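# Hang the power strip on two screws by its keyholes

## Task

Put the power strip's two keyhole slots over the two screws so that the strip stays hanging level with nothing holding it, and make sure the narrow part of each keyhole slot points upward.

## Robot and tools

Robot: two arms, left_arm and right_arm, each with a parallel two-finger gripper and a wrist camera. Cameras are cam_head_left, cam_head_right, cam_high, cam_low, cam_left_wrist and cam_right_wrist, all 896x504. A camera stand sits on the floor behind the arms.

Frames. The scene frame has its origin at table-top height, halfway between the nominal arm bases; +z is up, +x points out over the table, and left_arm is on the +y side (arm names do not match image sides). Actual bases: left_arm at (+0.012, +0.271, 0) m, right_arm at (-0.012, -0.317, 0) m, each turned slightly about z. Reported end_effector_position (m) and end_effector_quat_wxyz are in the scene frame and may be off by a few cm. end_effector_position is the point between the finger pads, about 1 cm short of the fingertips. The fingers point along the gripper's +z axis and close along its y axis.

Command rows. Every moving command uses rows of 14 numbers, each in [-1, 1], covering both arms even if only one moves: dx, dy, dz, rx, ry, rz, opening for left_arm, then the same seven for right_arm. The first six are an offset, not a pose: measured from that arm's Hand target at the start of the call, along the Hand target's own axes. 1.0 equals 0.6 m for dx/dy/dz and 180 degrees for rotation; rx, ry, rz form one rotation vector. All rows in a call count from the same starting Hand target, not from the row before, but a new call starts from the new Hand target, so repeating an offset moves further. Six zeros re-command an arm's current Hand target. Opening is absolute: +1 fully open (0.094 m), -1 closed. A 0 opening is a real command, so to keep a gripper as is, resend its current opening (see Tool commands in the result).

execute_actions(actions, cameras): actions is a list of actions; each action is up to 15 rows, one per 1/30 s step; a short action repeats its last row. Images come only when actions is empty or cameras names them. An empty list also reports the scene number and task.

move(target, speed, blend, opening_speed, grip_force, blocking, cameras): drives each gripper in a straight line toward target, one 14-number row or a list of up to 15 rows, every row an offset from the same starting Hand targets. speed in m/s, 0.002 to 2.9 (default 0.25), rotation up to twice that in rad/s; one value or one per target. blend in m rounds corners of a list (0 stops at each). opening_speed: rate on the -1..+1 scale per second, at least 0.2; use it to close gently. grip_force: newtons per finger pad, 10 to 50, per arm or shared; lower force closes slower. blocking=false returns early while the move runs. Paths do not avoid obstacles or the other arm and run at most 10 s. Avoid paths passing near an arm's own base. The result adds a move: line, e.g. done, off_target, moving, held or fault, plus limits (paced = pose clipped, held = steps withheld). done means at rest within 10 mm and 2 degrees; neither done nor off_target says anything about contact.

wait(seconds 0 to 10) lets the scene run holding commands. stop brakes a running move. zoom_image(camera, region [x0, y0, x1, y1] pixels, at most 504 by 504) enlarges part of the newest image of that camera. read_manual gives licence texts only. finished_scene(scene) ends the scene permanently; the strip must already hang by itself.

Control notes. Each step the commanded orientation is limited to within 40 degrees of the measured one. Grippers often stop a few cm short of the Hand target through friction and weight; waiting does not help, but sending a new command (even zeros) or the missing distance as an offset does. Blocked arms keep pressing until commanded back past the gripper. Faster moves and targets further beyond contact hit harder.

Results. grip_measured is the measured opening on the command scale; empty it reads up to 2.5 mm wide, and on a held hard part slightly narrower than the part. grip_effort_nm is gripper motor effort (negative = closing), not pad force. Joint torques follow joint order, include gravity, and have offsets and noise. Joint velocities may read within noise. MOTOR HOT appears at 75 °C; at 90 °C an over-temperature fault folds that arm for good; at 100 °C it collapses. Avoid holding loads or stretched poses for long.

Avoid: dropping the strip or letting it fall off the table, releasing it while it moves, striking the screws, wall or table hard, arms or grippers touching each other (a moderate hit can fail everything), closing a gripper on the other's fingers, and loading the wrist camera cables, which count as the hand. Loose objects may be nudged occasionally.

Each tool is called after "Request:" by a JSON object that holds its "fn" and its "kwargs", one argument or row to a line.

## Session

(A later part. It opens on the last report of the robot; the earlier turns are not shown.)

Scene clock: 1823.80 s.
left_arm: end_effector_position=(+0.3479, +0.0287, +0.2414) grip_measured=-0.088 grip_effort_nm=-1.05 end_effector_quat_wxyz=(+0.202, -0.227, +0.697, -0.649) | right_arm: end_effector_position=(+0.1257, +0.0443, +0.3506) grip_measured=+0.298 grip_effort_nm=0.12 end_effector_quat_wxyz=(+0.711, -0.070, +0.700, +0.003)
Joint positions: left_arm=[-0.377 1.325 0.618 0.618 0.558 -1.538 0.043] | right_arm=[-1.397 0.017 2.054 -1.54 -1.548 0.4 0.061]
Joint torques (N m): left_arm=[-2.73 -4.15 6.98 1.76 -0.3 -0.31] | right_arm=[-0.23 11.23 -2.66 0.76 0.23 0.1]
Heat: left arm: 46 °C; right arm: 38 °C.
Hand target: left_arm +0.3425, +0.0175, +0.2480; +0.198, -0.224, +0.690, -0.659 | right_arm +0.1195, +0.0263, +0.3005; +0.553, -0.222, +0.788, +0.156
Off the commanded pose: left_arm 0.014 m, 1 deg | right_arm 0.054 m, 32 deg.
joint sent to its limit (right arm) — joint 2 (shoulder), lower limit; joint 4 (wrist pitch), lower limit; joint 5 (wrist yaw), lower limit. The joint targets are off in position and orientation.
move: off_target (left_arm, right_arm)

Request:
{"fn": "move", "kwargs": {
  "target": [
    [0.003,0,0.001,0,0,0,-0.3,0,0,0,0,0,0,0.3]
  ],
  "speed": 0.02
}}

Request:
{"fn": "move", "kwargs": {
  "target": [
    [0.003,0,0.001,0,0,0,-0.3,0,0,0,0,0,0,0.3]
  ],
  "speed": 0.02
}}

Scene clock: 1830.83 s.
left_arm: end_effector_position=(+0.3479, +0.0287, +0.2405) grip_measured=-0.088 grip_effort_nm=-1.05 end_effector_quat_wxyz=(+0.203, -0.229, +0.697, -0.648) | right_arm: end_effector_position=(+0.1257, +0.0443, +0.3506) grip_measured=+0.298 grip_effort_nm=0.12 end_effector_quat_wxyz=(+0.711, -0.070, +0.700, +0.003)
Joint positions: left_arm=[-0.38 1.323 0.615 0.618 0.55 -1.538 0.043] | right_arm=[-1.397 0.017 2.054 -1.54 -1.548 0.4 0.061]
Joint torques (N m): left_arm=[-3.12 -4.14 6.95 1.76 -0.29 -0.32] | right_arm=[-0.28 11.32 -2.65 0.83 0.23 0.12]
Heat: left arm: 46 °C; right arm: 38 °C.
Hand target: left_arm +0.3414, +0.0160, +0.2480; +0.198, -0.224, +0.690, -0.659 | right_arm +0.1195, +0.0263, +0.3005; +0.553, -0.222, +0.788, +0.156
Off the commanded pose: left_arm 0.016 m, 2 deg | right_arm 0.054 m, 32 deg.
joint sent to its limit (right arm) — joint 2 (shoulder), lower limit; joint 4 (wrist pitch), lower limit; joint 5 (wrist yaw), lower limit. The joint targets are off in position and orientation.
move: off_target (left_arm, right_arm)

Scene clock: 1831.83 s.
left_arm: end_effector_position=(+0.3479, +0.0286, +0.2409) grip_measured=-0.088 grip_effort_nm=-1.05 end_effector_quat_wxyz=(+0.206, -0.231, +0.696, -0.648) | right_arm: end_effector_position=(+0.1257, +0.0443, +0.3506) grip_measured=+0.298 grip_effort_nm=0.12 end_effector_quat_wxyz=(+0.711, -0.070, +0.700, +0.003)
Joint positions: left_arm=[-0.385 1.32 0.613 0.618 0.538 -1.538 0.043] | right_arm=[-1.397 0.017 2.054 -1.54 -1.548 0.4 0.061]
Joint torques (N m): left_arm=[-3.21 -4.05 6.93 1.77 -0.26 -0.33] | right_arm=[-0.1 11.36 -2.7 0.81 0.19 0.11]
Heat: left arm: 46 °C; right arm: 38 °C.
Hand target: left_arm +0.3403, +0.0145, +0.2480; +0.198, -0.224, +0.690, -0.659 | right_arm +0.1195, +0.0263, +0.3005; +0.553, -0.222, +0.788, +0.156
Off the commanded pose: left_arm 0.018 m, 2 deg | right_arm 0.054 m, 32 deg.
joint sent to its limit (right arm) — joint 2 (shoulder), lower limit; joint 4 (wrist pitch), lower limit; joint 5 (wrist yaw), lower limit. The joint targets are off in position and orientation.
move: off_target (left_arm, right_arm)

Request:
{"fn": "move", "kwargs": {
  "target": [
    [-0.012,0,0.012,0,0,0,-0.3,0,0,0,0,0,0,0.3]
  ],
  "speed": 0.02
}}

Request:
{"fn": "move", "kwargs": {
  "target": [
    [0,0,0.01,0,0,-0.012,-0.3,0,0,0,0,0,0,0.3]
  ],
  "speed": 0.02
}}

Request:
{"fn": "move", "kwargs": {
  "target": [
    [0,0,0,0,0,0.03,-0.3,0,0,0,0,0,0,0.3]
  ],
  "speed": 0.02
}}

Scene clock: 1837.87 s.
left_arm: end_effector_position=(+0.3481, +0.0285, +0.2410) grip_measured=-0.088 grip_effort_nm=-1.05 end_effector_quat_wxyz=(+0.206, -0.231, +0.696, -0.648) | right_arm: end_effector_position=(+0.1257, +0.0443, +0.3506) grip_measured=+0.298 grip_effort_nm=0.12 end_effector_quat_wxyz=(+0.711, -0.070, +0.700, +0.003)
Joint positions: left_arm=[-0.385 1.322 0.613 0.621 0.539 -1.538 0.043] | right_arm=[-1.397 0.017 2.054 -1.54 -1.548 0.4 0.061]
Joint torques (N m): left_arm=[-2.5 -1.21 9.33 1.88 -0.14 -0.29] | right_arm=[-0.12 11.25 -2.67 0.81 0.21 0.13]
Heat: left arm: 46 °C; right arm: 38 °C.
Hand target: left_arm +0.3503, +0.0127, +0.2474; +0.198, -0.224, +0.690, -0.659 | right_arm +0.1195, +0.0263, +0.3005; +0.553, -0.222, +0.788, +0.156
Off the commanded pose: left_arm 0.017 m, 2 deg | right_arm 0.054 m, 32 deg.
joint sent to its limit (right arm) — joint 2 (shoulder), lower limit; joint 4 (wrist pitch), lower limit; joint 5 (wrist yaw), lower limit. The joint targets are off in position and orientation.
move: off_target (left_arm, right_arm)

Scene clock: 1839.33 s.
left_arm: end_effector_position=(+0.3482, +0.0281, +0.2410) grip_measured=-0.088 grip_effort_nm=-1.05 end_effector_quat_wxyz=(+0.205, -0.231, +0.695, -0.649) | right_arm: end_effector_position=(+0.1257, +0.0443, +0.3506) grip_measured=+0.298 grip_effort_nm=0.12 end_effector_quat_wxyz=(+0.711, -0.070, +0.700, +0.003)
Joint positions: left_arm=[-0.385 1.325 0.613 0.626 0.541 -1.542 0.043] | right_arm=[-1.397 0.017 2.054 -1.54 -1.548 0.4 0.061]
Joint torques (N m): left_arm=[-3.29 -0.09 10.48 1.85 -0.29 -0.69] | right_arm=[-0.35 11.34 -2.61 0.86 0.21 0.12]
Heat: left arm: 46 °C; right arm: 38 °C.
Hand target: left_arm +0.3537, +0.0077, +0.2471; +0.185, -0.237, +0.686, -0.663 | right_arm +0.1195, +0.0263, +0.3005; +0.553, -0.222, +0.788, +0.156
Off the commanded pose: left_arm 0.022 m, 3 deg | right_arm 0.054 m, 32 deg.
joint sent to its limit (right arm) — joint 2 (shoulder), lower limit; joint 4 (wrist pitch), lower limit; joint 5 (wrist yaw), lower limit. The joint targets are off in position and orientation.
move: off_target (left_arm, right_arm)

Scene clock: 1842.20 s.
left_arm: end_effector_position=(+0.3482, +0.0281, +0.2410) grip_measured=-0.088 grip_effort_nm=-1.05 end_effector_quat_wxyz=(+0.210, -0.225, +0.697, -0.648) | right_arm: end_effector_position=(+0.1257, +0.0443, +0.3506) grip_measured=+0.298 grip_effort_nm=0.12 end_effector_quat_wxyz=(+0.711, -0.070, +0.700, +0.003)
Joint positions: left_arm=[-0.385 1.325 0.613 0.626 0.541 -1.526 0.043] | right_arm=[-1.397 0.017 2.054 -1.54 -1.548 0.4 0.061]
Joint torques (N m): left_arm=[-3.28 -0.01 10.32 1.9 -0.3 0.21] | right_arm=[-0.35 11.28 -2.62 0.79 0.22 0.11]
Heat: left arm: 46 °C; right arm: 38 °C.
Hand target: left_arm +0.3537, +0.0078, +0.2471; +0.216, -0.205, +0.696, -0.653 | right_arm +0.1195, +0.0263, +0.3005; +0.553, -0.222, +0.788, +0.156
Off the commanded pose: left_arm 0.022 m, 3 deg | right_arm 0.054 m, 32 deg.
joint sent to its limit (right arm) — joint 2 (shoulder), lower limit; joint 4 (wrist pitch), lower limit; joint 5 (wrist yaw), lower limit. The joint targets are off in position and orientation.
move: off_target (left_arm, right_arm)

Request:
{"fn": "move", "kwargs": {
  "target": [
    [-0.003,-0.005,-0.035,0,0,-0.01,-0.3,0,0,0,0,0,0,0.3]
  ],
  "speed": 0.03
}}

Request:
{"fn": "move", "kwargs": {
  "target": [
    [0,0,-0.012,0,0,0,-0.3,0,0,0,0,0,0,0.3]
  ],
  "speed": 0.03
}}

Scene clock: 1854.97 s.
left_arm: end_effector_position=(+0.3479, +0.0286, +0.2411) grip_measured=-0.088 grip_effort_nm=-1.05 end_effector_quat_wxyz=(+0.210, -0.222, +0.698, -0.648) | right_arm: end_effector_position=(+0.1257, +0.0443, +0.3506) grip_measured=+0.298 grip_effort_nm=0.12 end_effector_quat_wxyz=(+0.711, -0.070, +0.700, +0.003)
Joint positions: left_arm=[-0.38 1.325 0.613 0.626 0.551 -1.52 0.043] | right_arm=[-1.397 0.017 2.054 -1.54 -1.548 0.4 0.061]
Joint torques (N m): left_arm=[-0.25 -5.44 7.24 1.46 0.11 -0.19] | right_arm=[-0.29 11.33 -2.58 0.8 0.23 0.12]
Heat: left arm: 46 °C; right arm: 38 °C.
Hand target: left_arm +0.3433, +0.0258, +0.2513; +0.206, -0.216, +0.693, -0.657 | right_arm +0.1195, +0.0263, +0.3005; +0.553, -0.222, +0.788, +0.156
Off the commanded pose: left_arm 0.012 m, 1 deg | right_arm 0.054 m, 32 deg.
joint sent to its limit (right arm) — joint 2 (shoulder), lower limit; joint 4 (wrist pitch), lower limit; joint 5 (wrist yaw), lower limit. The joint targets are off in position and orientation.
move: off_target (left_arm, right_arm)

Scene clock: 1856.00 s.
left_arm: end_effector_position=(+0.3464, +0.0301, +0.2363) grip_measured=-0.088 grip_effort_nm=-1.05 end_effector_quat_wxyz=(+0.207, -0.223, +0.701, -0.645) | right_arm: end_effector_position=(+0.1257, +0.0443, +0.3506) grip_measured=+0.298 grip_effort_nm=0.12 end_effector_quat_wxyz=(+0.711, -0.070, +0.700, +0.003)
Joint positions: left_arm=[-0.376 1.323 0.603 0.623 0.557 -1.517 0.043] | right_arm=[-1.397 0.017 2.054 -1.54 -1.548 0.4 0.061]
Joint torques (N m): left_arm=[0.5 -7.41 6.76 1.39 0.24 -0.21] | right_arm=[-0.13 11.44 -2.65 0.79 0.18 0.1]
Heat: left arm: 46 °C; right arm: 38 °C.
Hand target: left_arm +0.3392, +0.0317, +0.2516; +0.206, -0.216, +0.693, -0.657 | right_arm +0.1195, +0.0263, +0.3005; +0.553, -0.222, +0.788, +0.156
Off the commanded pose: left_arm 0.017 m, 2 deg | right_arm 0.054 m, 32 deg.
joint sent to its limit (right arm) — joint 2 (shoulder), lower limit; joint 4 (wrist pitch), lower limit; joint 5 (wrist yaw), lower limit. The joint targets are off in position and orientation.
move: off_target (left_arm, right_arm)

Request:
{"fn": "move", "kwargs": {
  "target": [
    [-0.0135,-0.0207,0.0217,0.005,0,0.004,-0.3,0,0,0,0,0,0,0.3],
    [-0.0135,-0.043,0.0217,0.005,0,0.004,-0.3,0,0,0,0,0,0,0.3],
    [-0.0255,-0.0207,0.0217,0.005,0,0.004,-0.3,0,0,0,0,0,0,0.3],
    [-0.0135,0.001,0.0217,0.005,0,0.004,-0.3,0,0,0,0,0,0,0.3],
    [-0.0015,-0.0207,0.0217,0.005,0,0.004,-0.3,0,0,0,0,0,0,0.3],
    [-0.0135,-0.0207,0.0217,0.005,0,0.004,-0.3,0,0,0,0,0,0,0.3]
  ],
  "speed": 0.03,
  "blend": 0.004
}}

Scene clock: 1885.33 s.
left_arm: end_effector_position=(+0.3537, +0.0332, +0.2389) grip_measured=-0.088 grip_effort_nm=-1.05 end_effector_quat_wxyz=(+0.206, -0.226, +0.704, -0.641) | right_arm: end_effector_position=(+0.1257, +0.0443, +0.3506) grip_measured=+0.298 grip_effort_nm=0.12 end_effector_quat_wxyz=(+0.711, -0.070, +0.700, +0.003)
Joint positions: left_arm=[-0.356 1.335 0.636 0.588 0.574 -1.511 0.043] | right_arm=[-1.397 0.017 2.054 -1.54 -1.548 0.4 0.061]
Joint torques (N m): left_arm=[-0.92 -4.68 9.63 1.79 0.04 -0.27] | right_arm=[-0.16 11.4 -2.7 0.8 0.23 0.11]
Heat: left arm: 45 °C; right arm: 39 °C.
Hand target: left_arm +0.3536, +0.0251, +0.2633; +0.212, -0.210, +0.689, -0.661 | right_arm +0.1195, +0.0263, +0.3005; +0.553, -0.222, +0.788, +0.156
Off the commanded pose: left_arm 0.026 m, 3 deg | right_arm 0.054 m, 32 deg.
joint sent to its limit (right arm) — joint 2 (shoulder), lower limit; joint 4 (wrist pitch), lower limit; joint 5 (wrist yaw), lower limit. The joint targets are off in position and orientation.
move: off_target (left_arm, right_arm); blend cut to 0.0036 m at target 5

Request:
{"fn": "move", "kwargs": {
  "target": [
    [0,-0.03,0.006,0.002,0,0.001,-0.3,0,0,0,0,0,0,0.3],
    [0.002,0.02,0.008,0.002,0,0.001,-0.3,0,0,0,0,0,0,0.3],
    [0.006,-0.03,0.008,0.002,0,0.001,-0.3,0,0,0,0,0,0,0.3],
    [0.009,0.02,0.008,0.002,0,0.001,-0.3,0,0,0,0,0,0,0.3],
    [0.012,-0.03,0.008,0.002,0,0.001,-0.3,0,0,0,0,0,0,0.3],
    [0.015,0.02,0.008,0.002,0,0.001,-0.3,0,0,0,0,0,0,0.3]
  ],
  "speed": 0.03,
  "blend": 0.003
}}

Scene clock: 1895.80 s.
left_arm: end_effector_position=(+0.3525, +0.0321, +0.2380) grip_measured=-0.088 grip_effort_nm=-1.05 end_effector_quat_wxyz=(+0.210, -0.229, +0.701, -0.642) | right_arm: end_effector_position=(+0.1257, +0.0443, +0.3506) grip_measured=+0.298 grip_effort_nm=0.13 end_effector_quat_wxyz=(+0.711, -0.070, +0.700, +0.003)
Joint positions: left_arm=[-0.368 1.332 0.623 0.607 0.551 -1.516 0.043] | right_arm=[-1.397 0.017 2.054 -1.54 -1.548 0.4 0.061]
Joint torques (N m): left_arm=[-2.95 -2.77 7.28 2.32 -0.1 -0.2] | right_arm=[-0.21 11.26 -2.55 0.81 0.21 0.11]
Heat: left arm: 45 °C; right arm: 39 °C.
Hand target: left_arm +0.3488, +0.0165, +0.2510; +0.213, -0.208, +0.687, -0.663 | right_arm +0.1195, +0.0263, +0.3005; +0.553, -0.222, +0.788, +0.156
Off the commanded pose: left_arm 0.021 m, 4 deg | right_arm 0.054 m, 32 deg.
joint sent to its limit (right arm) — joint 2 (shoulder), lower limit; joint 4 (wrist pitch), lower limit; joint 5 (wrist yaw), lower limit. The joint targets are off in position and orientation.
move: off_target (left_arm, right_arm)

Request:
{"fn": "move", "kwargs": {
  "target": [
    [-0.0132,-0.04,-0.0367,0.0127,0,0.0095,-0.3,0,0,0,0,0,0,0.3],
    [-0.0132,-0.04,0.0033,0.0127,0,0.0095,-0.3,0,0,0,0,0,0,0.3],
    [-0.0132,-0.033,-0.0367,0.0127,0,0.0095,-0.3,0,0,0,0,0,0,0.3],
    [-0.0132,-0.033,0.0033,0.0127,0,0.0095,-0.3,0,0,0,0,0,0,0.3],
    [-0.0132,-0.026,-0.0367,0.0127,0,0.0095,-0.3,0,0,0,0,0,0,0.3],
    [-0.0132,-0.026,0.0033,0.0127,0,0.0095,-0.3,0,0,0,0,0,0,0.3]
  ],
  "speed": 0.05,
  "blend": 0.002
}}

Scene clock: 1909.20 s.
left_arm: end_effector_position=(+0.3495, +0.0311, +0.2341) grip_measured=-0.088 grip_effort_nm=-1.05 end_effector_quat_wxyz=(+0.206, -0.219, +0.704, -0.644) | right_arm: end_effector_position=(+0.1257, +0.0443, +0.3506) grip_measured=+0.298 grip_effort_nm=0.12 end_effector_quat_wxyz=(+0.711, -0.070, +0.700, +0.003)
Joint positions: left_arm=[-0.363 1.34 0.61 0.627 0.576 -1.507 0.043] | right_arm=[-1.397 0.017 2.054 -1.54 -1.548 0.4 0.061]
Joint torques (N m): left_arm=[-1.5 -2.7 10.61 2.39 -0.11 -0.27] | right_arm=[-0.25 11.32 -2.63 0.81 0.23 0.14]
Heat: left arm: 46 °C; right arm: 39 °C.
Hand target: left_arm +0.3564, +0.0188, +0.2667; +0.227, -0.193, +0.677, -0.673 | right_arm +0.1195, +0.0263, +0.3005; +0.553, -0.222, +0.788, +0.156
Off the commanded pose: left_arm 0.035 m, 6 deg | right_arm 0.054 m, 32 deg.
joint sent to its limit (right arm) — joint 2 (shoulder), lower limit; joint 4 (wrist pitch), lower limit; joint 5 (wrist yaw), lower limit. The joint targets are off in position and orientation.
move: off_target (left_arm, right_arm)

Request:
{"fn": "move", "kwargs": {
  "target": [
    [0,-0.02,-0.0367,0.003,0,-0.006,-0.3,0,0,0,0,0,0,0.3],
    [0,-0.02,0.0033,0.003,0,-0.006,-0.3,0,0,0,0,0,0,0.3],
    [0,-0.015,-0.0367,0.003,0,-0.006,-0.3,0,0,0,0,0,0,0.3],
    [0,-0.015,0.0033,0.003,0,-0.006,-0.3,0,0,0,0,0,0,0.3]
  ],
  "speed": 0.05,
  "blend": 0.002
}}

Scene clock: 1928.63 s.
left_arm: end_effector_position=(+0.3497, +0.0303, +0.2428) grip_measured=-0.088 grip_effort_nm=-1.05 end_effector_quat_wxyz=(+0.211, -0.215, +0.698, -0.649) | right_arm: end_effector_position=(+0.1257, +0.0443, +0.3506) grip_measured=+0.298 grip_effort_nm=0.12 end_effector_quat_wxyz=(+0.711, -0.070, +0.700, +0.003)
Joint positions: left_arm=[-0.366 1.331 0.621 0.628 0.572 -1.511 0.043] | right_arm=[-1.397 0.017 2.054 -1.54 -1.548 0.4 0.061]
Joint torques (N m): left_arm=[-1.66 -2.63 11.52 2.17 -0.14 -0.51] | right_arm=[-0.21 11.38 -2.69 0.81 0.25 0.09]
Heat: left arm: 48 °C; right arm: 39 °C.
Hand target: left_arm +0.3572, +0.0170, +0.2757; +0.222, -0.199, +0.672, -0.678 | right_arm +0.1195, +0.0263, +0.3005; +0.553, -0.222, +0.788, +0.156
Off the commanded pose: left_arm 0.036 m, 5 deg | right_arm 0.054 m, 32 deg.
joint sent to its limit (right arm) — joint 2 (shoulder), lower limit; joint 4 (wrist pitch), lower limit; joint 5 (wrist yaw), lower limit. The joint targets are off in position and orientation.
move: off_target (left_arm, right_arm)

Request:
{"fn": "move", "kwargs": {
  "target": [
    [0,0.002,-0.0367,0,0,-0.012,-0.3,0,0,0,0,0,0,0.3],
    [0,0.002,0.0033,0,0,-0.012,-0.3,0,0,0,0,0,0,0.3]
  ],
  "speed": 0.05,
  "blend": 0.002
}}

Scene clock: 1933.20 s.
left_arm: end_effector_position=(+0.3508, +0.0306, +0.2421) grip_measured=-0.088 grip_effort_nm=-1.05 end_effector_quat_wxyz=(+0.200, -0.228, +0.694, -0.653) | right_arm: end_effector_position=(+0.1257, +0.0443, +0.3506) grip_measured=+0.298 grip_effort_nm=0.12 end_effector_quat_wxyz=(+0.711, -0.070, +0.700, +0.003)
Joint positions: left_arm=[-0.365 1.335 0.621 0.633 0.572 -1.546 0.043] | right_arm=[-1.397 0.017 2.054 -1.54 -1.548 0.4 0.061]
Joint torques (N m): left_arm=[-2.1 -2.4 11.78 2.21 -0.18 -0.55] | right_arm=[-0.17 11.32 -2.59 0.8 0.21 0.12]
Heat: left arm: 48 °C; right arm: 39 °C.
Hand target: left_arm +0.3584, +0.0154, +0.2746; +0.209, -0.211, +0.668, -0.682 | right_arm +0.1195, +0.0263, +0.3005; +0.553, -0.222, +0.788, +0.156
Off the commanded pose: left_arm 0.037 m, 5 deg | right_arm 0.054 m, 32 deg.
joint sent to its limit (right arm) — joint 2 (shoulder), lower limit; joint 4 (wrist pitch), lower limit; joint 5 (wrist yaw), lower limit. The joint targets are off in position and orientation.
move: off_target (left_arm, right_arm)

Request:
{"fn": "move", "kwargs": {
  "target": [
    [0.001,0.004,-0.0367,0,0,0,-0.3,0,0,0,0,0,0,0.3],
    [0.001,0.004,0.0043,0,0,0,-0.3,0,0,0,0,0,0,0.3]
  ],
  "speed": 0.05,
  "blend": 0.002
}}

Request:
{"fn": "move", "kwargs": {
  "target": [
    [0,0.004,-0.0367,0,0,0,-0.3,0,0,0,0,0,0,0.3],
    [0,0.004,0.001,0,0,0,-0.3,0,0,0,0,0,0,0.3]
  ],
  "speed": 0.05,
  "blend": 0.002
}}

Request:
{"fn": "move", "kwargs": {
  "target": [
    [0,0.004,-0.0367,0,0,0,-0.3,0,0,0,0,0,0,0.3],
    [0,0.004,0.001,0,0,0,-0.3,0,0,0,0,0,0,0.3]
  ],
  "speed": 0.05,
  "blend": 0.002
}}

Scene clock: 1941.40 s.
left_arm: end_effector_position=(+0.3513, +0.0305, +0.2420) grip_measured=-0.088 grip_effort_nm=-1.05 end_effector_quat_wxyz=(+0.200, -0.227, +0.694, -0.654) | right_arm: end_effector_position=(+0.1257, +0.0443, +0.3506) grip_measured=+0.298 grip_effort_nm=0.12 end_effector_quat_wxyz=(+0.711, -0.070, +0.700, +0.003)
Joint positions: left_arm=[-0.363 1.34 0.621 0.641 0.575 -1.547 0.043] | right_arm=[-1.397 0.017 2.054 -1.54 -1.548 0.4 0.061]
Joint torques (N m): left_arm=[-2.73 -1.78 11.66 2.26 -0.3 -0.53] | right_arm=[-0.23 11.34 -2.77 0.81 0.18 0.12]
Heat: left arm: 49 °C; right arm: 39 °C.
Hand target: left_arm +0.3593, +0.0129, +0.2722; +0.209, -0.211, +0.668, -0.682 | right_arm +0.1195, +0.0263, +0.3005; +0.553, -0.222, +0.788, +0.156
Off the commanded pose: left_arm 0.036 m, 5 deg | right_arm 0.054 m, 32 deg.
joint sent to its limit (right arm) — joint 2 (shoulder), lower limit; joint 4 (wrist pitch), lower limit; joint 5 (wrist yaw), lower limit. The joint targets are off in position and orientation.
move: off_target (left_arm, right_arm)

Scene clock: 1942.77 s.
left_arm: end_effector_position=(+0.3516, +0.0305, +0.2425) grip_measured=-0.088 grip_effort_nm=-1.05 end_effector_quat_wxyz=(+0.201, -0.225, +0.693, -0.655) | right_arm: end_effector_position=(+0.1257, +0.0443, +0.3506) grip_measured=+0.298 grip_effort_nm=0.12 end_effector_quat_wxyz=(+0.711, -0.070, +0.700, +0.003)
Joint positions: left_arm=[-0.362 1.343 0.621 0.648 0.579 -1.547 0.043] | right_arm=[-1.397 0.017 2.054 -1.54 -1.548 0.4 0.061]
Joint torques (N m): left_arm=[-2.84 -1.5 11.4 2.31 -0.35 -0.54] | right_arm=[-0.27 11.41 -2.77 0.81 0.23 0.1]
Heat: left arm: 49 °C; right arm: 39 °C.
Hand target: left_arm +0.3597, +0.0123, +0.2699; +0.209, -0.211, +0.668, -0.682 | right_arm +0.1195, +0.0263, +0.3005; +0.553, -0.222, +0.788, +0.156
Off the commanded pose: left_arm 0.034 m, 5 deg | right_arm 0.054 m, 32 deg.
joint sent to its limit (right arm) — joint 2 (shoulder), lower limit; joint 4 (wrist pitch), lower limit; joint 5 (wrist yaw), lower limit. The joint targets are off in position and orientation.
move: off_target (left_arm, right_arm)

Scene clock: 1944.13 s.
left_arm: end_effector_position=(+0.3516, +0.0301, +0.2419) grip_measured=-0.088 grip_effort_nm=-1.05 end_effector_quat_wxyz=(+0.201, -0.223, +0.693, -0.656) | right_arm: end_effector_position=(+0.1257, +0.0443, +0.3506) grip_measured=+0.298 grip_effort_nm=0.12 end_effector_quat_wxyz=(+0.711, -0.070, +0.700, +0.003)
Joint positions: left_arm=[-0.362 1.348 0.618 0.659 0.581 -1.547 0.043] | right_arm=[-1.397 0.017 2.054 -1.54 -1.548 0.4 0.061]
Joint torques (N m): left_arm=[-3.08 -1.36 11.18 2.3 -0.4 -0.55] | right_arm=[-0.16 11.38 -2.63 0.84 0.22 0.09]
Heat: left arm: 49 °C; right arm: 39 °C.
Hand target: left_arm +0.3600, +0.0118, +0.2674; +0.209, -0.211, +0.668, -0.682 | right_arm +0.1195, +0.0263, +0.3005; +0.553, -0.222, +0.788, +0.156
Off the commanded pose: left_arm 0.033 m, 4 deg | right_arm 0.054 m, 32 deg.
joint sent to its limit (right arm) — joint 2 (shoulder), lower limit; joint 4 (wrist pitch), lower limit; joint 5 (wrist yaw), lower limit. The joint targets are off in position and orientation.
move: off_target (left_arm, right_arm)

Request:
{"fn": "move", "kwargs": {
  "target": [
    [0,0.003,-0.063,0,0,0,-0.3,0,0,0,0,0,0,0.3],
    [0,0.003,-0.015,0,0,0,-0.3,0,0,0,0,0,0,0.3]
  ],
  "speed": 0.05,
  "blend": 0.002
}}

Scene clock: 1950.73 s.
left_arm: end_effector_position=(+0.3461, +0.0277, +0.2249) grip_measured=-0.088 grip_effort_nm=-1.05 end_effector_quat_wxyz=(+0.186, -0.232, +0.702, -0.648) | right_arm: end_effector_position=(+0.1257, +0.0443, +0.3506) grip_measured=+0.298 grip_effort_nm=0.12 end_effector_quat_wxyz=(+0.711, -0.070, +0.700, +0.003)
Joint positions: left_arm=[-0.374 1.357 0.587 0.66 0.577 -1.549 0.043] | right_arm=[-1.397 0.017 2.054 -1.54 -1.548 0.4 0.061]
Joint torques (N m): left_arm=[-0.75 -4.07 11.04 2.34 -0.13 -0.51] | right_arm=[-0.2 11.47 -2.74 0.79 0.23 0.13]
Heat: left arm: 49 °C; right arm: 40 °C.
Hand target: left_arm +0.3549, +0.0192, +0.2655; +0.209, -0.211, +0.668, -0.682 | right_arm +0.1195, +0.0263, +0.3005; +0.553, -0.222, +0.788, +0.156
Off the commanded pose: left_arm 0.042 m, 7 deg | right_arm 0.054 m, 32 deg.
joint sent to its limit (right arm) — joint 2 (shoulder), lower limit; joint 4 (wrist pitch), lower limit; joint 5 (wrist yaw), lower limit. The joint targets are off in position and orientation.
move: off_target (left_arm, right_arm)

Request:
{"fn": "move", "kwargs": {
  "target": [
    [-0.006,-0.033,-0.048,0,0,0,-0.3,0,0,0,0,0,0,0.3],
    [-0.006,-0.033,0,0,0,0,-0.3,0,0,0,0,0,0,0.3]
  ],
  "speed": 0.05,
  "blend": 0.002
}}

Scene clock: 1955.93 s.
left_arm: end_effector_position=(+0.3504, +0.0297, +0.2608) grip_measured=-0.088 grip_effort_nm=-1.05 end_effector_quat_wxyz=(+0.206, -0.210, +0.685, -0.667) | right_arm: end_effector_position=(+0.1257, +0.0443, +0.3506) grip_measured=+0.298 grip_effort_nm=0.12 end_effector_quat_wxyz=(+0.711, -0.070, +0.700, +0.003)
Joint positions: left_arm=[-0.357 1.325 0.647 0.646 0.599 -1.55 0.043] | right_arm=[-1.397 0.017 2.054 -1.54 -1.548 0.4 0.061]
Joint torques (N m): left_arm=[-1.18 -3.19 11.85 1.55 -0.29 -0.53] | right_arm=[-0.2 11.34 -2.65 0.81 0.19 0.15]
Heat: left arm: 49 °C; right arm: 40 °C.
Hand target: left_arm +0.3578, +0.0216, +0.2853; +0.209, -0.211, +0.668, -0.682 | right_arm +0.1195, +0.0263, +0.3005; +0.553, -0.222, +0.788, +0.156
Off the commanded pose: left_arm 0.027 m, 3 deg | right_arm 0.054 m, 32 deg.
joint sent to its limit (right arm) — joint 2 (shoulder), lower limit; joint 4 (wrist pitch), lower limit; joint 5 (wrist yaw), lower limit. The joint targets are off in position and orientation.
move: off_target (left_arm, right_arm)

Request:
{"fn": "move", "kwargs": {
  "target": [
    [0,0.015,-0.048,0,0,0,-0.3,0,0,0,0,0,0,0.3],
    [0,0.015,0,0,0,0,-0.3,0,0,0,0,0,0,0.3]
  ],
  "speed": 0.05,
  "blend": 0.002
}}

Scene clock: 1961.07 s.
left_arm: end_effector_position=(+0.3489, +0.0299, +0.2419) grip_measured=-0.088 grip_effort_nm=-1.05 end_effector_quat_wxyz=(+0.193, -0.222, +0.695, -0.656) | right_arm: end_effector_position=(+0.1257, +0.0443, +0.3506) grip_measured=+0.298 grip_effort_nm=0.12 end_effector_quat_wxyz=(+0.711, -0.070, +0.700, +0.003)
Joint positions: left_arm=[-0.359 1.34 0.618 0.646 0.597 -1.55 0.043] | right_arm=[-1.397 0.017 2.054 -1.54 -1.548 0.4 0.061]
Joint torques (N m): left_arm=[-1.02 -3.6 11.75 1.98 -0.24 -0.48] | right_arm=[-0.29 11.4 -2.65 0.83 0.24 0.1]
Heat: left arm: 48 °C; right arm: 40 °C.
Hand target: left_arm +0.3578, +0.0214, +0.2763; +0.209, -0.211, +0.668, -0.682 | right_arm +0.1195, +0.0263, +0.3005; +0.553, -0.222, +0.788, +0.156
Off the commanded pose: left_arm 0.037 m, 5 deg | right_arm 0.054 m, 32 deg.
joint sent to its limit (right arm) — joint 2 (shoulder), lower limit; joint 4 (wrist pitch), lower limit; joint 5 (wrist yaw), lower limit. The joint targets are off in position and orientation.
move: off_target (left_arm, right_arm)

Request:
{"fn": "move", "kwargs": {
  "target": [
    [0,0.0015,-0.048,0,0,0,-0.3,0,0,0,0,0,0,0.3],
    [0,0.0015,0,0,0,0,-0.3,0,0,0,0,0,0,0.3]
  ],
  "speed": 0.05,
  "blend": 0.002
}}

Request:
{"fn": "move", "kwargs": {
  "target": [
    [-0.002,0,-0.048,0,0,0,-0.3,0,0,0,0,0,0,0.3],
    [-0.002,0,0,0,0,0,-0.3,0,0,0,0,0,0,0.3]
  ],
  "speed": 0.05,
  "blend": 0.002
}}

Request:
{"fn": "move", "kwargs": {
  "target": [
    [-0.002,0.001,-0.048,0,0,0,-0.3,0,0,0,0,0,0,0.3],
    [-0.002,0.001,0,0,0,0,-0.3,0,0,0,0,0,0,0.3]
  ],
  "speed": 0.05,
  "blend": 0.002
}}

Scene clock: 1970.57 s.
left_arm: end_effector_position=(+0.3492, +0.0302, +0.2406) grip_measured=-0.088 grip_effort_nm=-1.05 end_effector_quat_wxyz=(+0.193, -0.224, +0.695, -0.656) | right_arm: end_effector_position=(+0.1257, +0.0443, +0.3506) grip_measured=+0.298 grip_effort_nm=0.12 end_effector_quat_wxyz=(+0.711, -0.070, +0.700, +0.003)
Joint positions: left_arm=[-0.359 1.342 0.616 0.646 0.595 -1.551 0.043] | right_arm=[-1.397 0.017 2.054 -1.54 -1.548 0.4 0.061]
Joint torques (N m): left_arm=[-1.03 -3.6 11.58 2 -0.22 -0.51] | right_arm=[-0.18 11.3 -2.66 0.83 0.25 0.14]
Heat: left arm: 49 °C; right arm: 40 °C.
Hand target: left_arm +0.3579, +0.0214, +0.2754; +0.209, -0.211, +0.668, -0.682 | right_arm +0.1195, +0.0263, +0.3005; +0.553, -0.222, +0.788, +0.156
Off the commanded pose: left_arm 0.037 m, 5 deg | right_arm 0.054 m, 32 deg.
joint sent to its limit (right arm) — joint 2 (shoulder), lower limit; joint 4 (wrist pitch), lower limit; joint 5 (wrist yaw), lower limit. The joint targets are off in position and orientation.
move: off_target (left_arm, right_arm)

Scene clock: 1972.20 s.
left_arm: end_effector_position=(+0.3507, +0.0313, +0.2396) grip_measured=-0.088 grip_effort_nm=-1.05 end_effector_quat_wxyz=(+0.193, -0.225, +0.695, -0.655) | right_arm: end_effector_position=(+0.1257, +0.0443, +0.3506) grip_measured=+0.298 grip_effort_nm=0.12 end_effector_quat_wxyz=(+0.711, -0.070, +0.700, +0.003)
Joint positions: left_arm=[-0.354 1.346 0.618 0.646 0.597 -1.551 0.043] | right_arm=[-1.397 0.017 2.054 -1.54 -1.548 0.4 0.061]
Joint torques (N m): left_arm=[-1.05 -3.67 11.67 2.02 -0.21 -0.52] | right_arm=[-0.24 11.25 -2.71 0.79 0.2 0.11]
Heat: left arm: 49 °C; right arm: 40 °C.
Hand target: left_arm +0.3588, +0.0221, +0.2754; +0.209, -0.211, +0.668, -0.682 | right_arm +0.1195, +0.0263, +0.3005; +0.553, -0.222, +0.788, +0.156
Off the commanded pose: left_arm 0.038 m, 5 deg | right_arm 0.054 m, 32 deg.
joint sent to its limit (right arm) — joint 2 (shoulder), lower limit; joint 4 (wrist pitch), lower limit; joint 5 (wrist yaw), lower limit. The joint targets are off in position and orientation.
move: off_target (left_arm, right_arm)

Scene clock: 1973.83 s.
left_arm: end_effector_position=(+0.3516, +0.0320, +0.2384) grip_measured=-0.088 grip_effort_nm=-1.05 end_effector_quat_wxyz=(+0.193, -0.227, +0.696, -0.654) | right_arm: end_effector_position=(+0.1257, +0.0443, +0.3506) grip_measured=+0.298 grip_effort_nm=0.12 end_effector_quat_wxyz=(+0.711, -0.070, +0.700, +0.003)
Joint positions: left_arm=[-0.351 1.349 0.618 0.646 0.598 -1.551 0.043] | right_arm=[-1.397 0.017 2.054 -1.54 -1.548 0.4 0.061]
Joint torques (N m): left_arm=[-1.02 -3.7 11.67 2.06 -0.16 -0.49] | right_arm=[-0.25 11.29 -2.78 0.81 0.18 0.11]
Heat: left arm: 49 °C; right arm: 40 °C.
Hand target: left_arm +0.3598, +0.0227, +0.2747; +0.209, -0.211, +0.668, -0.682 | right_arm +0.1195, +0.0263, +0.3005; +0.553, -0.222, +0.788, +0.156
Off the commanded pose: left_arm 0.038 m, 5 deg | right_arm 0.054 m, 32 deg.
joint sent to its limit (right arm) — joint 2 (shoulder), lower limit; joint 4 (wrist pitch), lower limit; joint 5 (wrist yaw), lower limit. The joint targets are off in position and orientation.
move: off_target (left_arm, right_arm)

Request:
{"fn": "move", "kwargs": {
  "target": [
    [0.002,0.004,-0.048,0.006,0,0.005,-0.3,0,0,0,0,0,0,0.3],
    [0.002,0.004,0,0.006,0,0.005,-0.3,0,0,0,0,0,0,0.3]
  ],
  "speed": 0.05,
  "blend": 0.002
}}

Request:
{"fn": "move", "kwargs": {
  "target": [
    [0.002,0.0,-0.048,0,0,0,-0.3,0,0,0,0,0,0,0.3],
    [0.002,0.0,0,0,0,0,-0.3,0,0,0,0,0,0,0.3]
  ],
  "speed": 0.05,
  "blend": 0.002
}}

Request:
{"fn": "move", "kwargs": {
  "target": [
    [0.002,0.0,-0.048,0,0,0,-0.3,0,0,0,0,0,0,0.3],
    [0.002,0.0,0,0,0,0,-0.3,0,0,0,0,0,0,0.3]
  ],
  "speed": 0.05,
  "blend": 0.002
}}

Request:
{"fn": "move", "kwargs": {
  "target": [
    [0.002,0.0,-0.048,0,0,0,-0.3,0,0,0,0,0,0,0.3],
    [0.002,0.0,0,0,0,0,-0.3,0,0,0,0,0,0,0.3]
  ],
  "speed": 0.05,
  "blend": 0.002
}}

Scene clock: 1987.40 s.
left_arm: end_effector_position=(+0.3499, +0.0307, +0.2276) grip_measured=-0.088 grip_effort_nm=-1.05 end_effector_quat_wxyz=(+0.188, -0.231, +0.699, -0.650) | right_arm: end_effector_position=(+0.1257, +0.0443, +0.3506) grip_measured=+0.298 grip_effort_nm=0.12 end_effector_quat_wxyz=(+0.711, -0.070, +0.700, +0.003)
Joint positions: left_arm=[-0.359 1.363 0.597 0.664 0.59 -1.551 0.043] | right_arm=[-1.397 0.017 2.054 -1.54 -1.548 0.4 0.061]
Joint torques (N m): left_arm=[-0.66 -4.1 11.23 2.46 -0.1 -0.45] | right_arm=[-0.21 11.43 -2.67 0.8 0.17 0.09]
Heat: left arm: 48 °C; right arm: 40 °C.
Hand target: left_arm +0.3589, +0.0220, +0.2723; +0.216, -0.204, +0.663, -0.687 | right_arm +0.1195, +0.0263, +0.3005; +0.553, -0.222, +0.788, +0.156
Off the commanded pose: left_arm 0.046 m, 7 deg | right_arm 0.054 m, 32 deg.
joint sent to its limit (right arm) — joint 2 (shoulder), lower limit; joint 4 (wrist pitch), lower limit; joint 5 (wrist yaw), lower limit. The joint targets are off in position and orientation.
move: off_target (left_arm, right_arm)

Scene clock: 1989.03 s.
left_arm: end_effector_position=(+0.3485, +0.0301, +0.2288) grip_measured=-0.088 grip_effort_nm=-1.05 end_effector_quat_wxyz=(+0.189, -0.229, +0.699, -0.651) | right_arm: end_effector_position=(+0.1257, +0.0443, +0.3506) grip_measured=+0.298 grip_effort_nm=0.12 end_effector_quat_wxyz=(+0.711, -0.070, +0.700, +0.003)
Joint positions: left_arm=[-0.362 1.359 0.593 0.667 0.589 -1.551 0.043] | right_arm=[-1.397 0.017 2.054 -1.54 -1.548 0.4 0.061]
Joint torques (N m): left_arm=[-0.8 -3.92 11.34 2.42 -0.14 -0.44] | right_arm=[-0.27 11.34 -2.59 0.79 0.2 0.11]
Heat: left arm: 48 °C; right arm: 40 °C.
Hand target: left_arm +0.3579, +0.0213, +0.2723; +0.216, -0.204, +0.663, -0.687 | right_arm +0.1195, +0.0263, +0.3005; +0.553, -0.222, +0.788, +0.156
Off the commanded pose: left_arm 0.045 m, 7 deg | right_arm 0.054 m, 32 deg.
joint sent to its limit (right arm) — joint 2 (shoulder), lower limit; joint 4 (wrist pitch), lower limit; joint 5 (wrist yaw), lower limit. The joint targets are off in position and orientation.
move: off_target (left_arm, right_arm)

Scene clock: 1990.67 s.
left_arm: end_effector_position=(+0.3480, +0.0303, +0.2298) grip_measured=-0.088 grip_effort_nm=-1.05 end_effector_quat_wxyz=(+0.191, -0.229, +0.697, -0.652) | right_arm: end_effector_position=(+0.1257, +0.0443, +0.3506) grip_measured=+0.298 grip_effort_nm=0.12 end_effector_quat_wxyz=(+0.711, -0.070, +0.700, +0.003)
Joint positions: left_arm=[-0.363 1.354 0.59 0.67 0.585 -1.551 0.043] | right_arm=[-1.397 0.017 2.054 -1.54 -1.548 0.4 0.061]
Joint torques (N m): left_arm=[-0.94 -3.86 11.36 2.42 -0.13 -0.44] | right_arm=[-0.16 11.38 -2.7 0.79 0.24 0.11]
Heat: left arm: 48 °C; right arm: 40 °C.
Hand target: left_arm +0.3569, +0.0207, +0.2724; +0.216, -0.204, +0.663, -0.687 | right_arm +0.1195, +0.0263, +0.3005; +0.553, -0.222, +0.788, +0.156
Off the commanded pose: left_arm 0.044 m, 7 deg | right_arm 0.054 m, 32 deg.
joint sent to its limit (right arm) — joint 2 (shoulder), lower limit; joint 4 (wrist pitch), lower limit; joint 5 (wrist yaw), lower limit. The joint targets are off in position and orientation.
move: off_target (left_arm, right_arm)

Scene clock: 1992.30 s.
left_arm: end_effector_position=(+0.3471, +0.0293, +0.2300) grip_measured=-0.088 grip_effort_nm=-1.05 end_effector_quat_wxyz=(+0.192, -0.228, +0.697, -0.652) | right_arm: end_effector_position=(+0.1257, +0.0443, +0.3506) grip_measured=+0.298 grip_effort_nm=0.12 end_effector_quat_wxyz=(+0.711, -0.070, +0.700, +0.003)
Joint positions: left_arm=[-0.368 1.352 0.589 0.672 0.581 -1.551 0.043] | right_arm=[-1.397 0.017 2.054 -1.54 -1.548 0.4 0.061]
Joint torques (N m): left_arm=[-0.94 -3.74 11.36 2.36 -0.11 -0.47] | right_arm=[-0.21 11.38 -2.56 0.82 0.25 0.11]
Heat: left arm: 48 °C; right arm: 40 °C.
Hand target: left_arm +0.3559, +0.0200, +0.2723; +0.216, -0.204, +0.663, -0.687 | right_arm +0.1195, +0.0263, +0.3005; +0.553, -0.222, +0.788, +0.156
Off the commanded pose: left_arm 0.044 m, 7 deg | right_arm 0.054 m, 32 deg.
joint sent to its limit (right arm) — joint 2 (shoulder), lower limit; joint 4 (wrist pitch), lower limit; joint 5 (wrist yaw), lower limit. The joint targets are off in position and orientation.
move: off_target (left_arm, right_arm)

Request:
{"fn": "move", "kwargs": {
  "target": [
    [-0.003,-0.008,-0.048,0,0,0.002,-0.3,0,0,0,0,0,0,0.3],
    [-0.003,-0.008,0,0,0,0.002,-0.3,0,0,0,0,0,0,0.3]
  ],
  "speed": 0.05,
  "blend": 0.002
}}

Request:
{"fn": "move", "kwargs": {
  "target": [
    [0,-0.003,-0.048,0,0,0.003,-0.3,0,0,0,0,0,0,0.3],
    [0,-0.003,0,0,0,0.003,-0.3,0,0,0,0,0,0,0.3]
  ],
  "speed": 0.05,
  "blend": 0.002
}}

Request:
{"fn": "move", "kwargs": {
  "target": [
    [0,-0.003,-0.048,0,0,0.003,-0.3,0,0,0,0,0,0,0.3],
    [0,-0.003,0,0,0,0.003,-0.3,0,0,0,0,0,0,0.3]
  ],
  "speed": 0.05,
  "blend": 0.002
}}

Scene clock: 2000.90 s.
left_arm: end_effector_position=(+0.3482, +0.0296, +0.2392) grip_measured=-0.088 grip_effort_nm=-1.05 end_effector_quat_wxyz=(+0.196, -0.221, +0.693, -0.658) | right_arm: end_effector_position=(+0.1257, +0.0443, +0.3506) grip_measured=+0.298 grip_effort_nm=0.12 end_effector_quat_wxyz=(+0.711, -0.070, +0.700, +0.003)
Joint positions: left_arm=[-0.362 1.346 0.604 0.672 0.593 -1.551 0.043] | right_arm=[-1.397 0.017 2.054 -1.54 -1.548 0.4 0.061]
Joint torques (N m): left_arm=[-0.98 -3.71 11.6 2.15 -0.22 -0.39] | right_arm=[-0.27 11.36 -2.66 0.8 0.21 0.14]
Heat: left arm: 49 °C; right arm: 40 °C.
Hand target: left_arm +0.3573, +0.0212, +0.2771; +0.219, -0.202, +0.664, -0.686 | right_arm +0.1195, +0.0263, +0.3005; +0.553, -0.222, +0.788, +0.156
Off the commanded pose: left_arm 0.040 m, 6 deg | right_arm 0.054 m, 32 deg.
joint sent to its limit (right arm) — joint 2 (shoulder), lower limit; joint 4 (wrist pitch), lower limit; joint 5 (wrist yaw), lower limit. The joint targets are off in position and orientation.
move: off_target (left_arm, right_arm)

Scene clock: 2002.53 s.
left_arm: end_effector_position=(+0.3483, +0.0295, +0.2411) grip_measured=-0.088 grip_effort_nm=-1.05 end_effector_quat_wxyz=(+0.197, -0.219, +0.692, -0.659) | right_arm: end_effector_position=(+0.1257, +0.0443, +0.3506) grip_measured=+0.298 grip_effort_nm=0.12 end_effector_quat_wxyz=(+0.711, -0.070, +0.700, +0.003)
Joint positions: left_arm=[-0.362 1.345 0.607 0.672 0.593 -1.55 0.043] | right_arm=[-1.397 0.017 2.054 -1.54 -1.548 0.4 0.061]
Joint torques (N m): left_arm=[-0.91 -3.74 11.73 2.06 -0.23 -0.29] | right_arm=[-0.21 11.34 -2.62 0.81 0.22 0.13]
Heat: left arm: 49 °C; right arm: 40 °C.
Hand target: left_arm +0.3572, +0.0212, +0.2789; +0.222, -0.199, +0.665, -0.685 | right_arm +0.1195, +0.0263, +0.3005; +0.553, -0.222, +0.788, +0.156
Off the commanded pose: left_arm 0.040 m, 6 deg | right_arm 0.054 m, 32 deg.
joint sent to its limit (right arm) — joint 2 (shoulder), lower limit; joint 4 (wrist pitch), lower limit; joint 5 (wrist yaw), lower limit. The joint targets are off in position and orientation.
move: off_target (left_arm, right_arm)

Scene clock: 2004.17 s.
left_arm: end_effector_position=(+0.3486, +0.0295, +0.2444) grip_measured=-0.088 grip_effort_nm=-1.05 end_effector_quat_wxyz=(+0.201, -0.216, +0.691, -0.660) | right_arm: end_effector_position=(+0.1257, +0.0443, +0.3506) grip_measured=+0.298 grip_effort_nm=0.12 end_effector_quat_wxyz=(+0.711, -0.070, +0.700, +0.003)
Joint positions: left_arm=[-0.362 1.342 0.612 0.672 0.593 -1.547 0.043] | right_arm=[-1.397 0.017 2.054 -1.54 -1.548 0.4 0.061]
Joint torques (N m): left_arm=[-1.02 -3.74 11.78 1.98 -0.24 -0.22] | right_arm=[-0.21 11.38 -2.65 0.78 0.21 0.13]
Heat: left arm: 49 °C; right arm: 40 °C.
Hand target: left_arm +0.3571, +0.0212, +0.2807; +0.225, -0.196, +0.666, -0.684 | right_arm +0.1195, +0.0263, +0.3005; +0.553, -0.222, +0.788, +0.156
Off the commanded pose: left_arm 0.038 m, 5 deg | right_arm 0.054 m, 32 deg.
joint sent to its limit (right arm) — joint 2 (shoulder), lower limit; joint 4 (wrist pitch), lower limit; joint 5 (wrist yaw), lower limit. The joint targets are off in position and orientation.
move: off_target (left_arm, right_arm)

Request:
{"fn": "move", "kwargs": {
  "target": [
    [0,0,-0.06,0,0,0,-0.3,0,0,0,0,0,0,0.3],
    [0,0.085,-0.06,0,0,0,-0.3,0,0,0,0,0,0,0.3],
    [0,0.085,0.01,0,0,0,-0.3,0,0,0,0,0,0,0.3]
  ],
  "speed": 0.07,
  "cameras": ["cam_right_wrist","cam_head_left","cam_left_wrist"]
}}

Request:
{"fn": "zoom_image", "kwargs": {
  "camera": "cam_right_wrist",
  "region": [390, 170, 640, 330]
}}

Request:
{"fn": "zoom_image", "kwargs": {
  "camera": "cam_right_wrist",
  "region": [580, 300, 830, 504]
}}

Scene clock: 2026.20 s.
left_arm: end_effector_position=(+0.3534, +0.0250, +0.1918) grip_measured=-0.088 grip_effort_nm=-1.05 end_effector_quat_wxyz=(+0.195, -0.226, +0.698, -0.651) | right_arm: end_effector_position=(+0.1257, +0.0443, +0.3506) grip_measured=+0.298 grip_effort_nm=0.12 end_effector_quat_wxyz=(+0.711, -0.070, +0.700, +0.003)
Joint positions: left_arm=[-0.376 1.504 0.523 0.892 0.571 -1.544 0.043] | right_arm=[-1.397 0.017 2.054 -1.54 -1.548 0.4 0.061]
Joint torques (N m): left_arm=[-0.8 -4.31 10 2.44 -0.09 -0.23] | right_arm=[-0.31 11.26 -2.67 0.81 0.23 0.12]
Heat: left arm: 48 °C; right arm: 40 °C.
Hand target: left_arm +0.3629, +0.0156, +0.2300; +0.225, -0.196, +0.666, -0.684 | right_arm +0.1195, +0.0263, +0.3005; +0.553, -0.222, +0.788, +0.156
Off the commanded pose: left_arm 0.040 m, 7 deg | right_arm 0.054 m, 32 deg.
joint sent to its limit (right arm) — joint 2 (shoulder), lower limit; joint 4 (wrist pitch), lower limit; joint 5 (wrist yaw), lower limit. The joint targets are off in position and orientation.
move: off_target (left_arm, right_arm)
Images, in order (width x height): cam_head_left 896x504, cam_left_wrist 896x504, cam_right_wrist 896x504.

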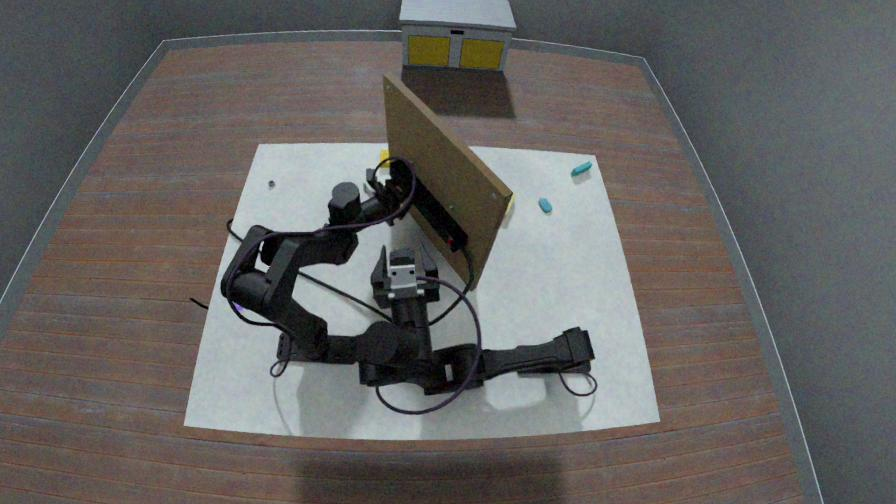

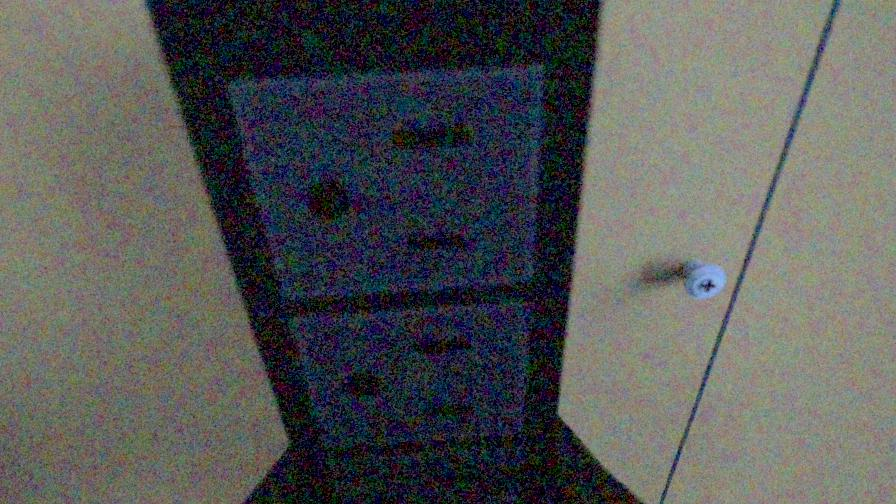

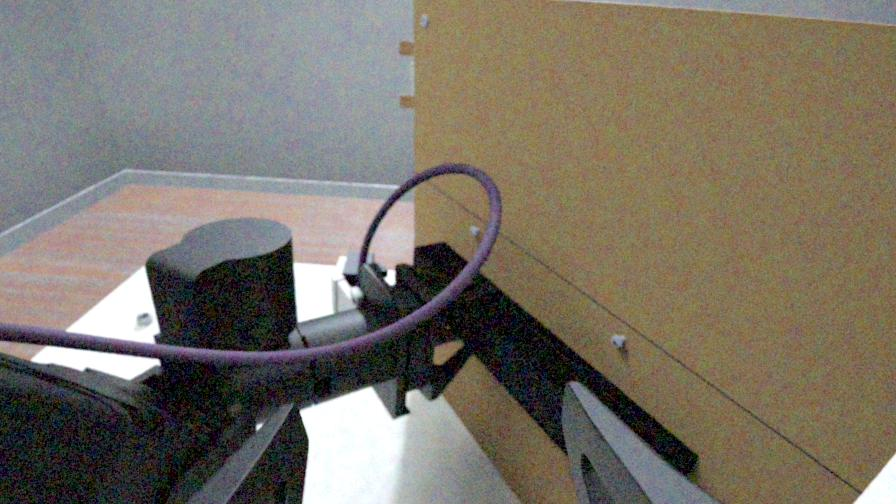

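Scaled by 2.016.

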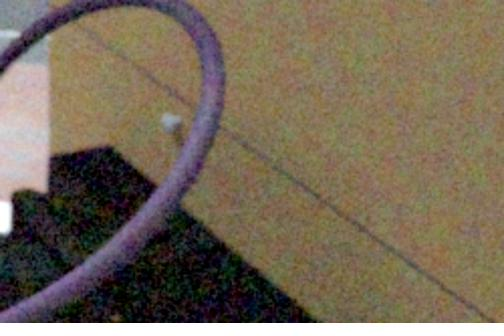

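Scaled by 2.016.

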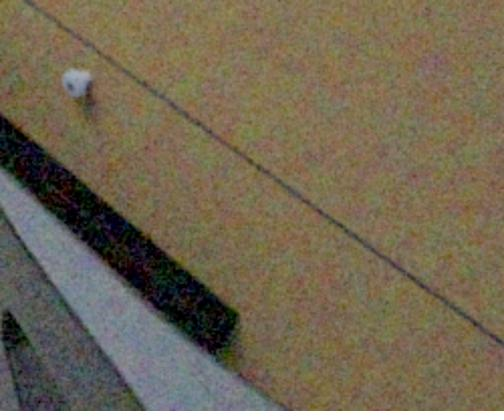

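Request:
{"fn": "move", "kwargs": {
  "target": [
    [0,0,-0.06,0,0,0,-0.3,0,0,0,0,0,0,0.3],
    [0,-0.086,-0.06,0,0,0,-0.3,0,0,0,0,0,0,0.3],
    [0,-0.086,-0.0135,0,0,0,-0.3,0,0,0,0,0,0,0.3]
  ],
  "speed": 0.06,
  "cameras": ["cam_right_wrist"]
}}

Scene clock: 2095.90 s.
left_arm: end_effector_position=(+0.3483, +0.0291, +0.2563) grip_measured=-0.088 grip_effort_nm=-1.05 end_effector_quat_wxyz=(+0.212, -0.201, +0.682, -0.671) | right_arm: end_effector_position=(+0.1257, +0.0443, +0.3506) grip_measured=+0.298 grip_effort_nm=0.12 end_effector_quat_wxyz=(+0.711, -0.070, +0.700, +0.003)
Joint positions: left_arm=[-0.36 1.337 0.618 0.706 0.6 -1.544 0.043] | right_arm=[-1.397 0.017 2.054 -1.54 -1.548 0.4 0.061]
Joint torques (N m): left_arm=[-0.88 -3.74 11.37 1.56 -0.32 -0.25] | right_arm=[-0.14 11.23 -2.54 0.77 0.19 0.12]
Heat: left arm: 52 °C; right arm: 41 °C.
Hand target: left_arm +0.3559, +0.0229, +0.2812; +0.225, -0.196, +0.666, -0.684 | right_arm +0.1195, +0.0263, +0.3005; +0.553, -0.222, +0.788, +0.156
Off the commanded pose: left_arm 0.027 m, 3 deg | right_arm 0.054 m, 32 deg.
joint sent to its limit (right arm) — joint 2 (shoulder), lower limit; joint 4 (wrist pitch), lower limit; joint 5 (wrist yaw), lower limit. The joint targets are off in position and orientation.
move: off_target (left_arm, right_arm)
Images, in order (width x height): cam_right_wrist 896x504.

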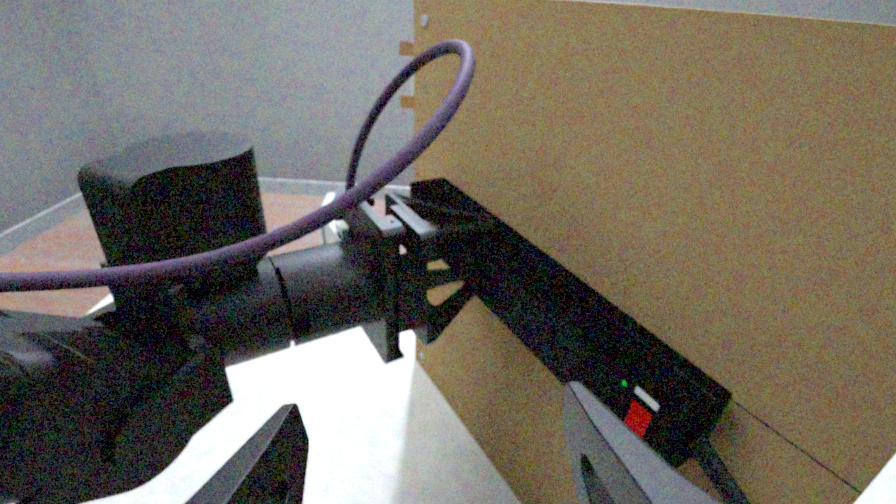

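Request:
{"fn": "zoom_image", "kwargs": {
  "camera": "cam_right_wrist",
  "region": [390, 150, 510, 250]
}}

Request:
{"fn": "zoom_image", "kwargs": {
  "camera": "cam_right_wrist",
  "region": [660, 350, 780, 460]
}}

Scaled by 4.200.

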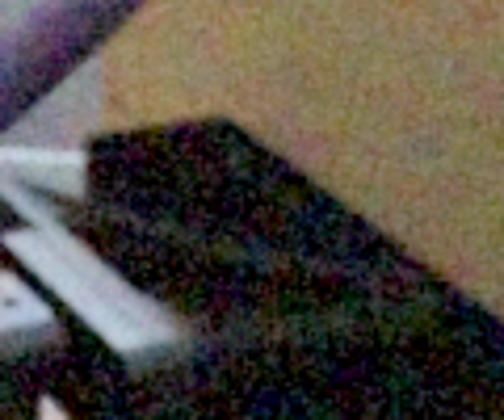

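Scaled by 4.200.

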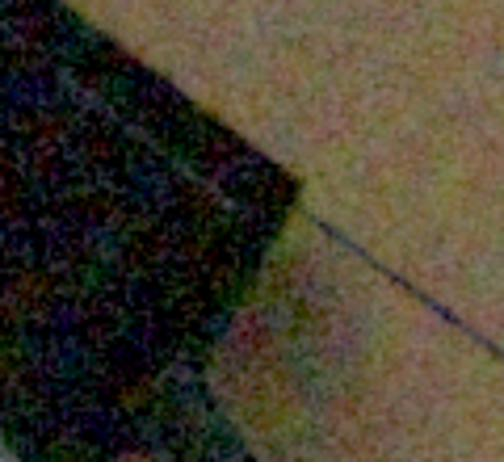

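Request:
{"fn": "move", "kwargs": {
  "target": [
    [-0.008,0.003,-0.046,0,0,0,-0.3,0,0,0,0,0,0,0.3],
    [-0.008,0.003,0,0,0,0,-0.3,0,0,0,0,0,0,0.3]
  ],
  "speed": 0.05,
  "blend": 0.002
}}

Request:
{"fn": "move", "kwargs": {
  "target": [
    [0,0.0015,-0.046,0,0,0,-0.3,0,0,0,0,0,0,0.3],
    [0,0.0015,0,0,0,0,-0.3,0,0,0,0,0,0,0.3]
  ],
  "speed": 0.05,
  "blend": 0.002
}}

Scene clock: 2130.80 s.
left_arm: end_effector_position=(+0.3525, +0.0322, +0.2493) grip_measured=-0.088 grip_effort_nm=-1.05 end_effector_quat_wxyz=(+0.208, -0.207, +0.686, -0.666) | right_arm: end_effector_position=(+0.1257, +0.0443, +0.3506) grip_measured=+0.298 grip_effort_nm=0.12 end_effector_quat_wxyz=(+0.711, -0.070, +0.700, +0.003)
Joint positions: left_arm=[-0.345 1.355 0.618 0.706 0.612 -1.544 0.043] | right_arm=[-1.397 0.017 2.054 -1.54 -1.548 0.4 0.061]
Joint torques (N m): left_arm=[-0.8 -4.07 11.45 1.68 -0.25 -0.28] | right_arm=[-0.2 11.28 -2.73 0.81 0.21 0.11]
Heat: left arm: 50 °C; right arm: 41 °C.
Hand target: left_arm +0.3600, +0.0257, +0.2796; +0.225, -0.196, +0.666, -0.684 | right_arm +0.1195, +0.0263, +0.3005; +0.553, -0.222, +0.788, +0.156
Off the commanded pose: left_arm 0.032 m, 4 deg | right_arm 0.054 m, 32 deg.
joint sent to its limit (right arm) — joint 2 (shoulder), lower limit; joint 4 (wrist pitch), lower limit; joint 5 (wrist yaw), lower limit. The joint targets are off in position and orientation.
move: off_target (left_arm, right_arm)

Scene clock: 2132.43 s.
left_arm: end_effector_position=(+0.3526, +0.0322, +0.2480) grip_measured=-0.088 grip_effort_nm=-1.05 end_effector_quat_wxyz=(+0.207, -0.208, +0.686, -0.665) | right_arm: end_effector_position=(+0.1257, +0.0443, +0.3506) grip_measured=+0.298 grip_effort_nm=0.12 end_effector_quat_wxyz=(+0.711, -0.070, +0.700, +0.003)
Joint positions: left_arm=[-0.345 1.357 0.616 0.706 0.611 -1.544 0.043] | right_arm=[-1.397 0.017 2.054 -1.54 -1.548 0.4 0.061]
Joint torques (N m): left_arm=[-0.8 -4.04 11.47 1.74 -0.25 -0.25] | right_arm=[-0.2 11.29 -2.7 0.81 0.22 0.11]
Heat: left arm: 50 °C; right arm: 41 °C.
Hand target: left_arm +0.3600, +0.0257, +0.2787; +0.225, -0.196, +0.666, -0.684 | right_arm +0.1195, +0.0263, +0.3005; +0.553, -0.222, +0.788, +0.156
Off the commanded pose: left_arm 0.032 m, 4 deg | right_arm 0.054 m, 32 deg.
joint sent to its limit (right arm) — joint 2 (shoulder), lower limit; joint 4 (wrist pitch), lower limit; joint 5 (wrist yaw), lower limit. The joint targets are off in position and orientation.
move: off_target (left_arm, right_arm)


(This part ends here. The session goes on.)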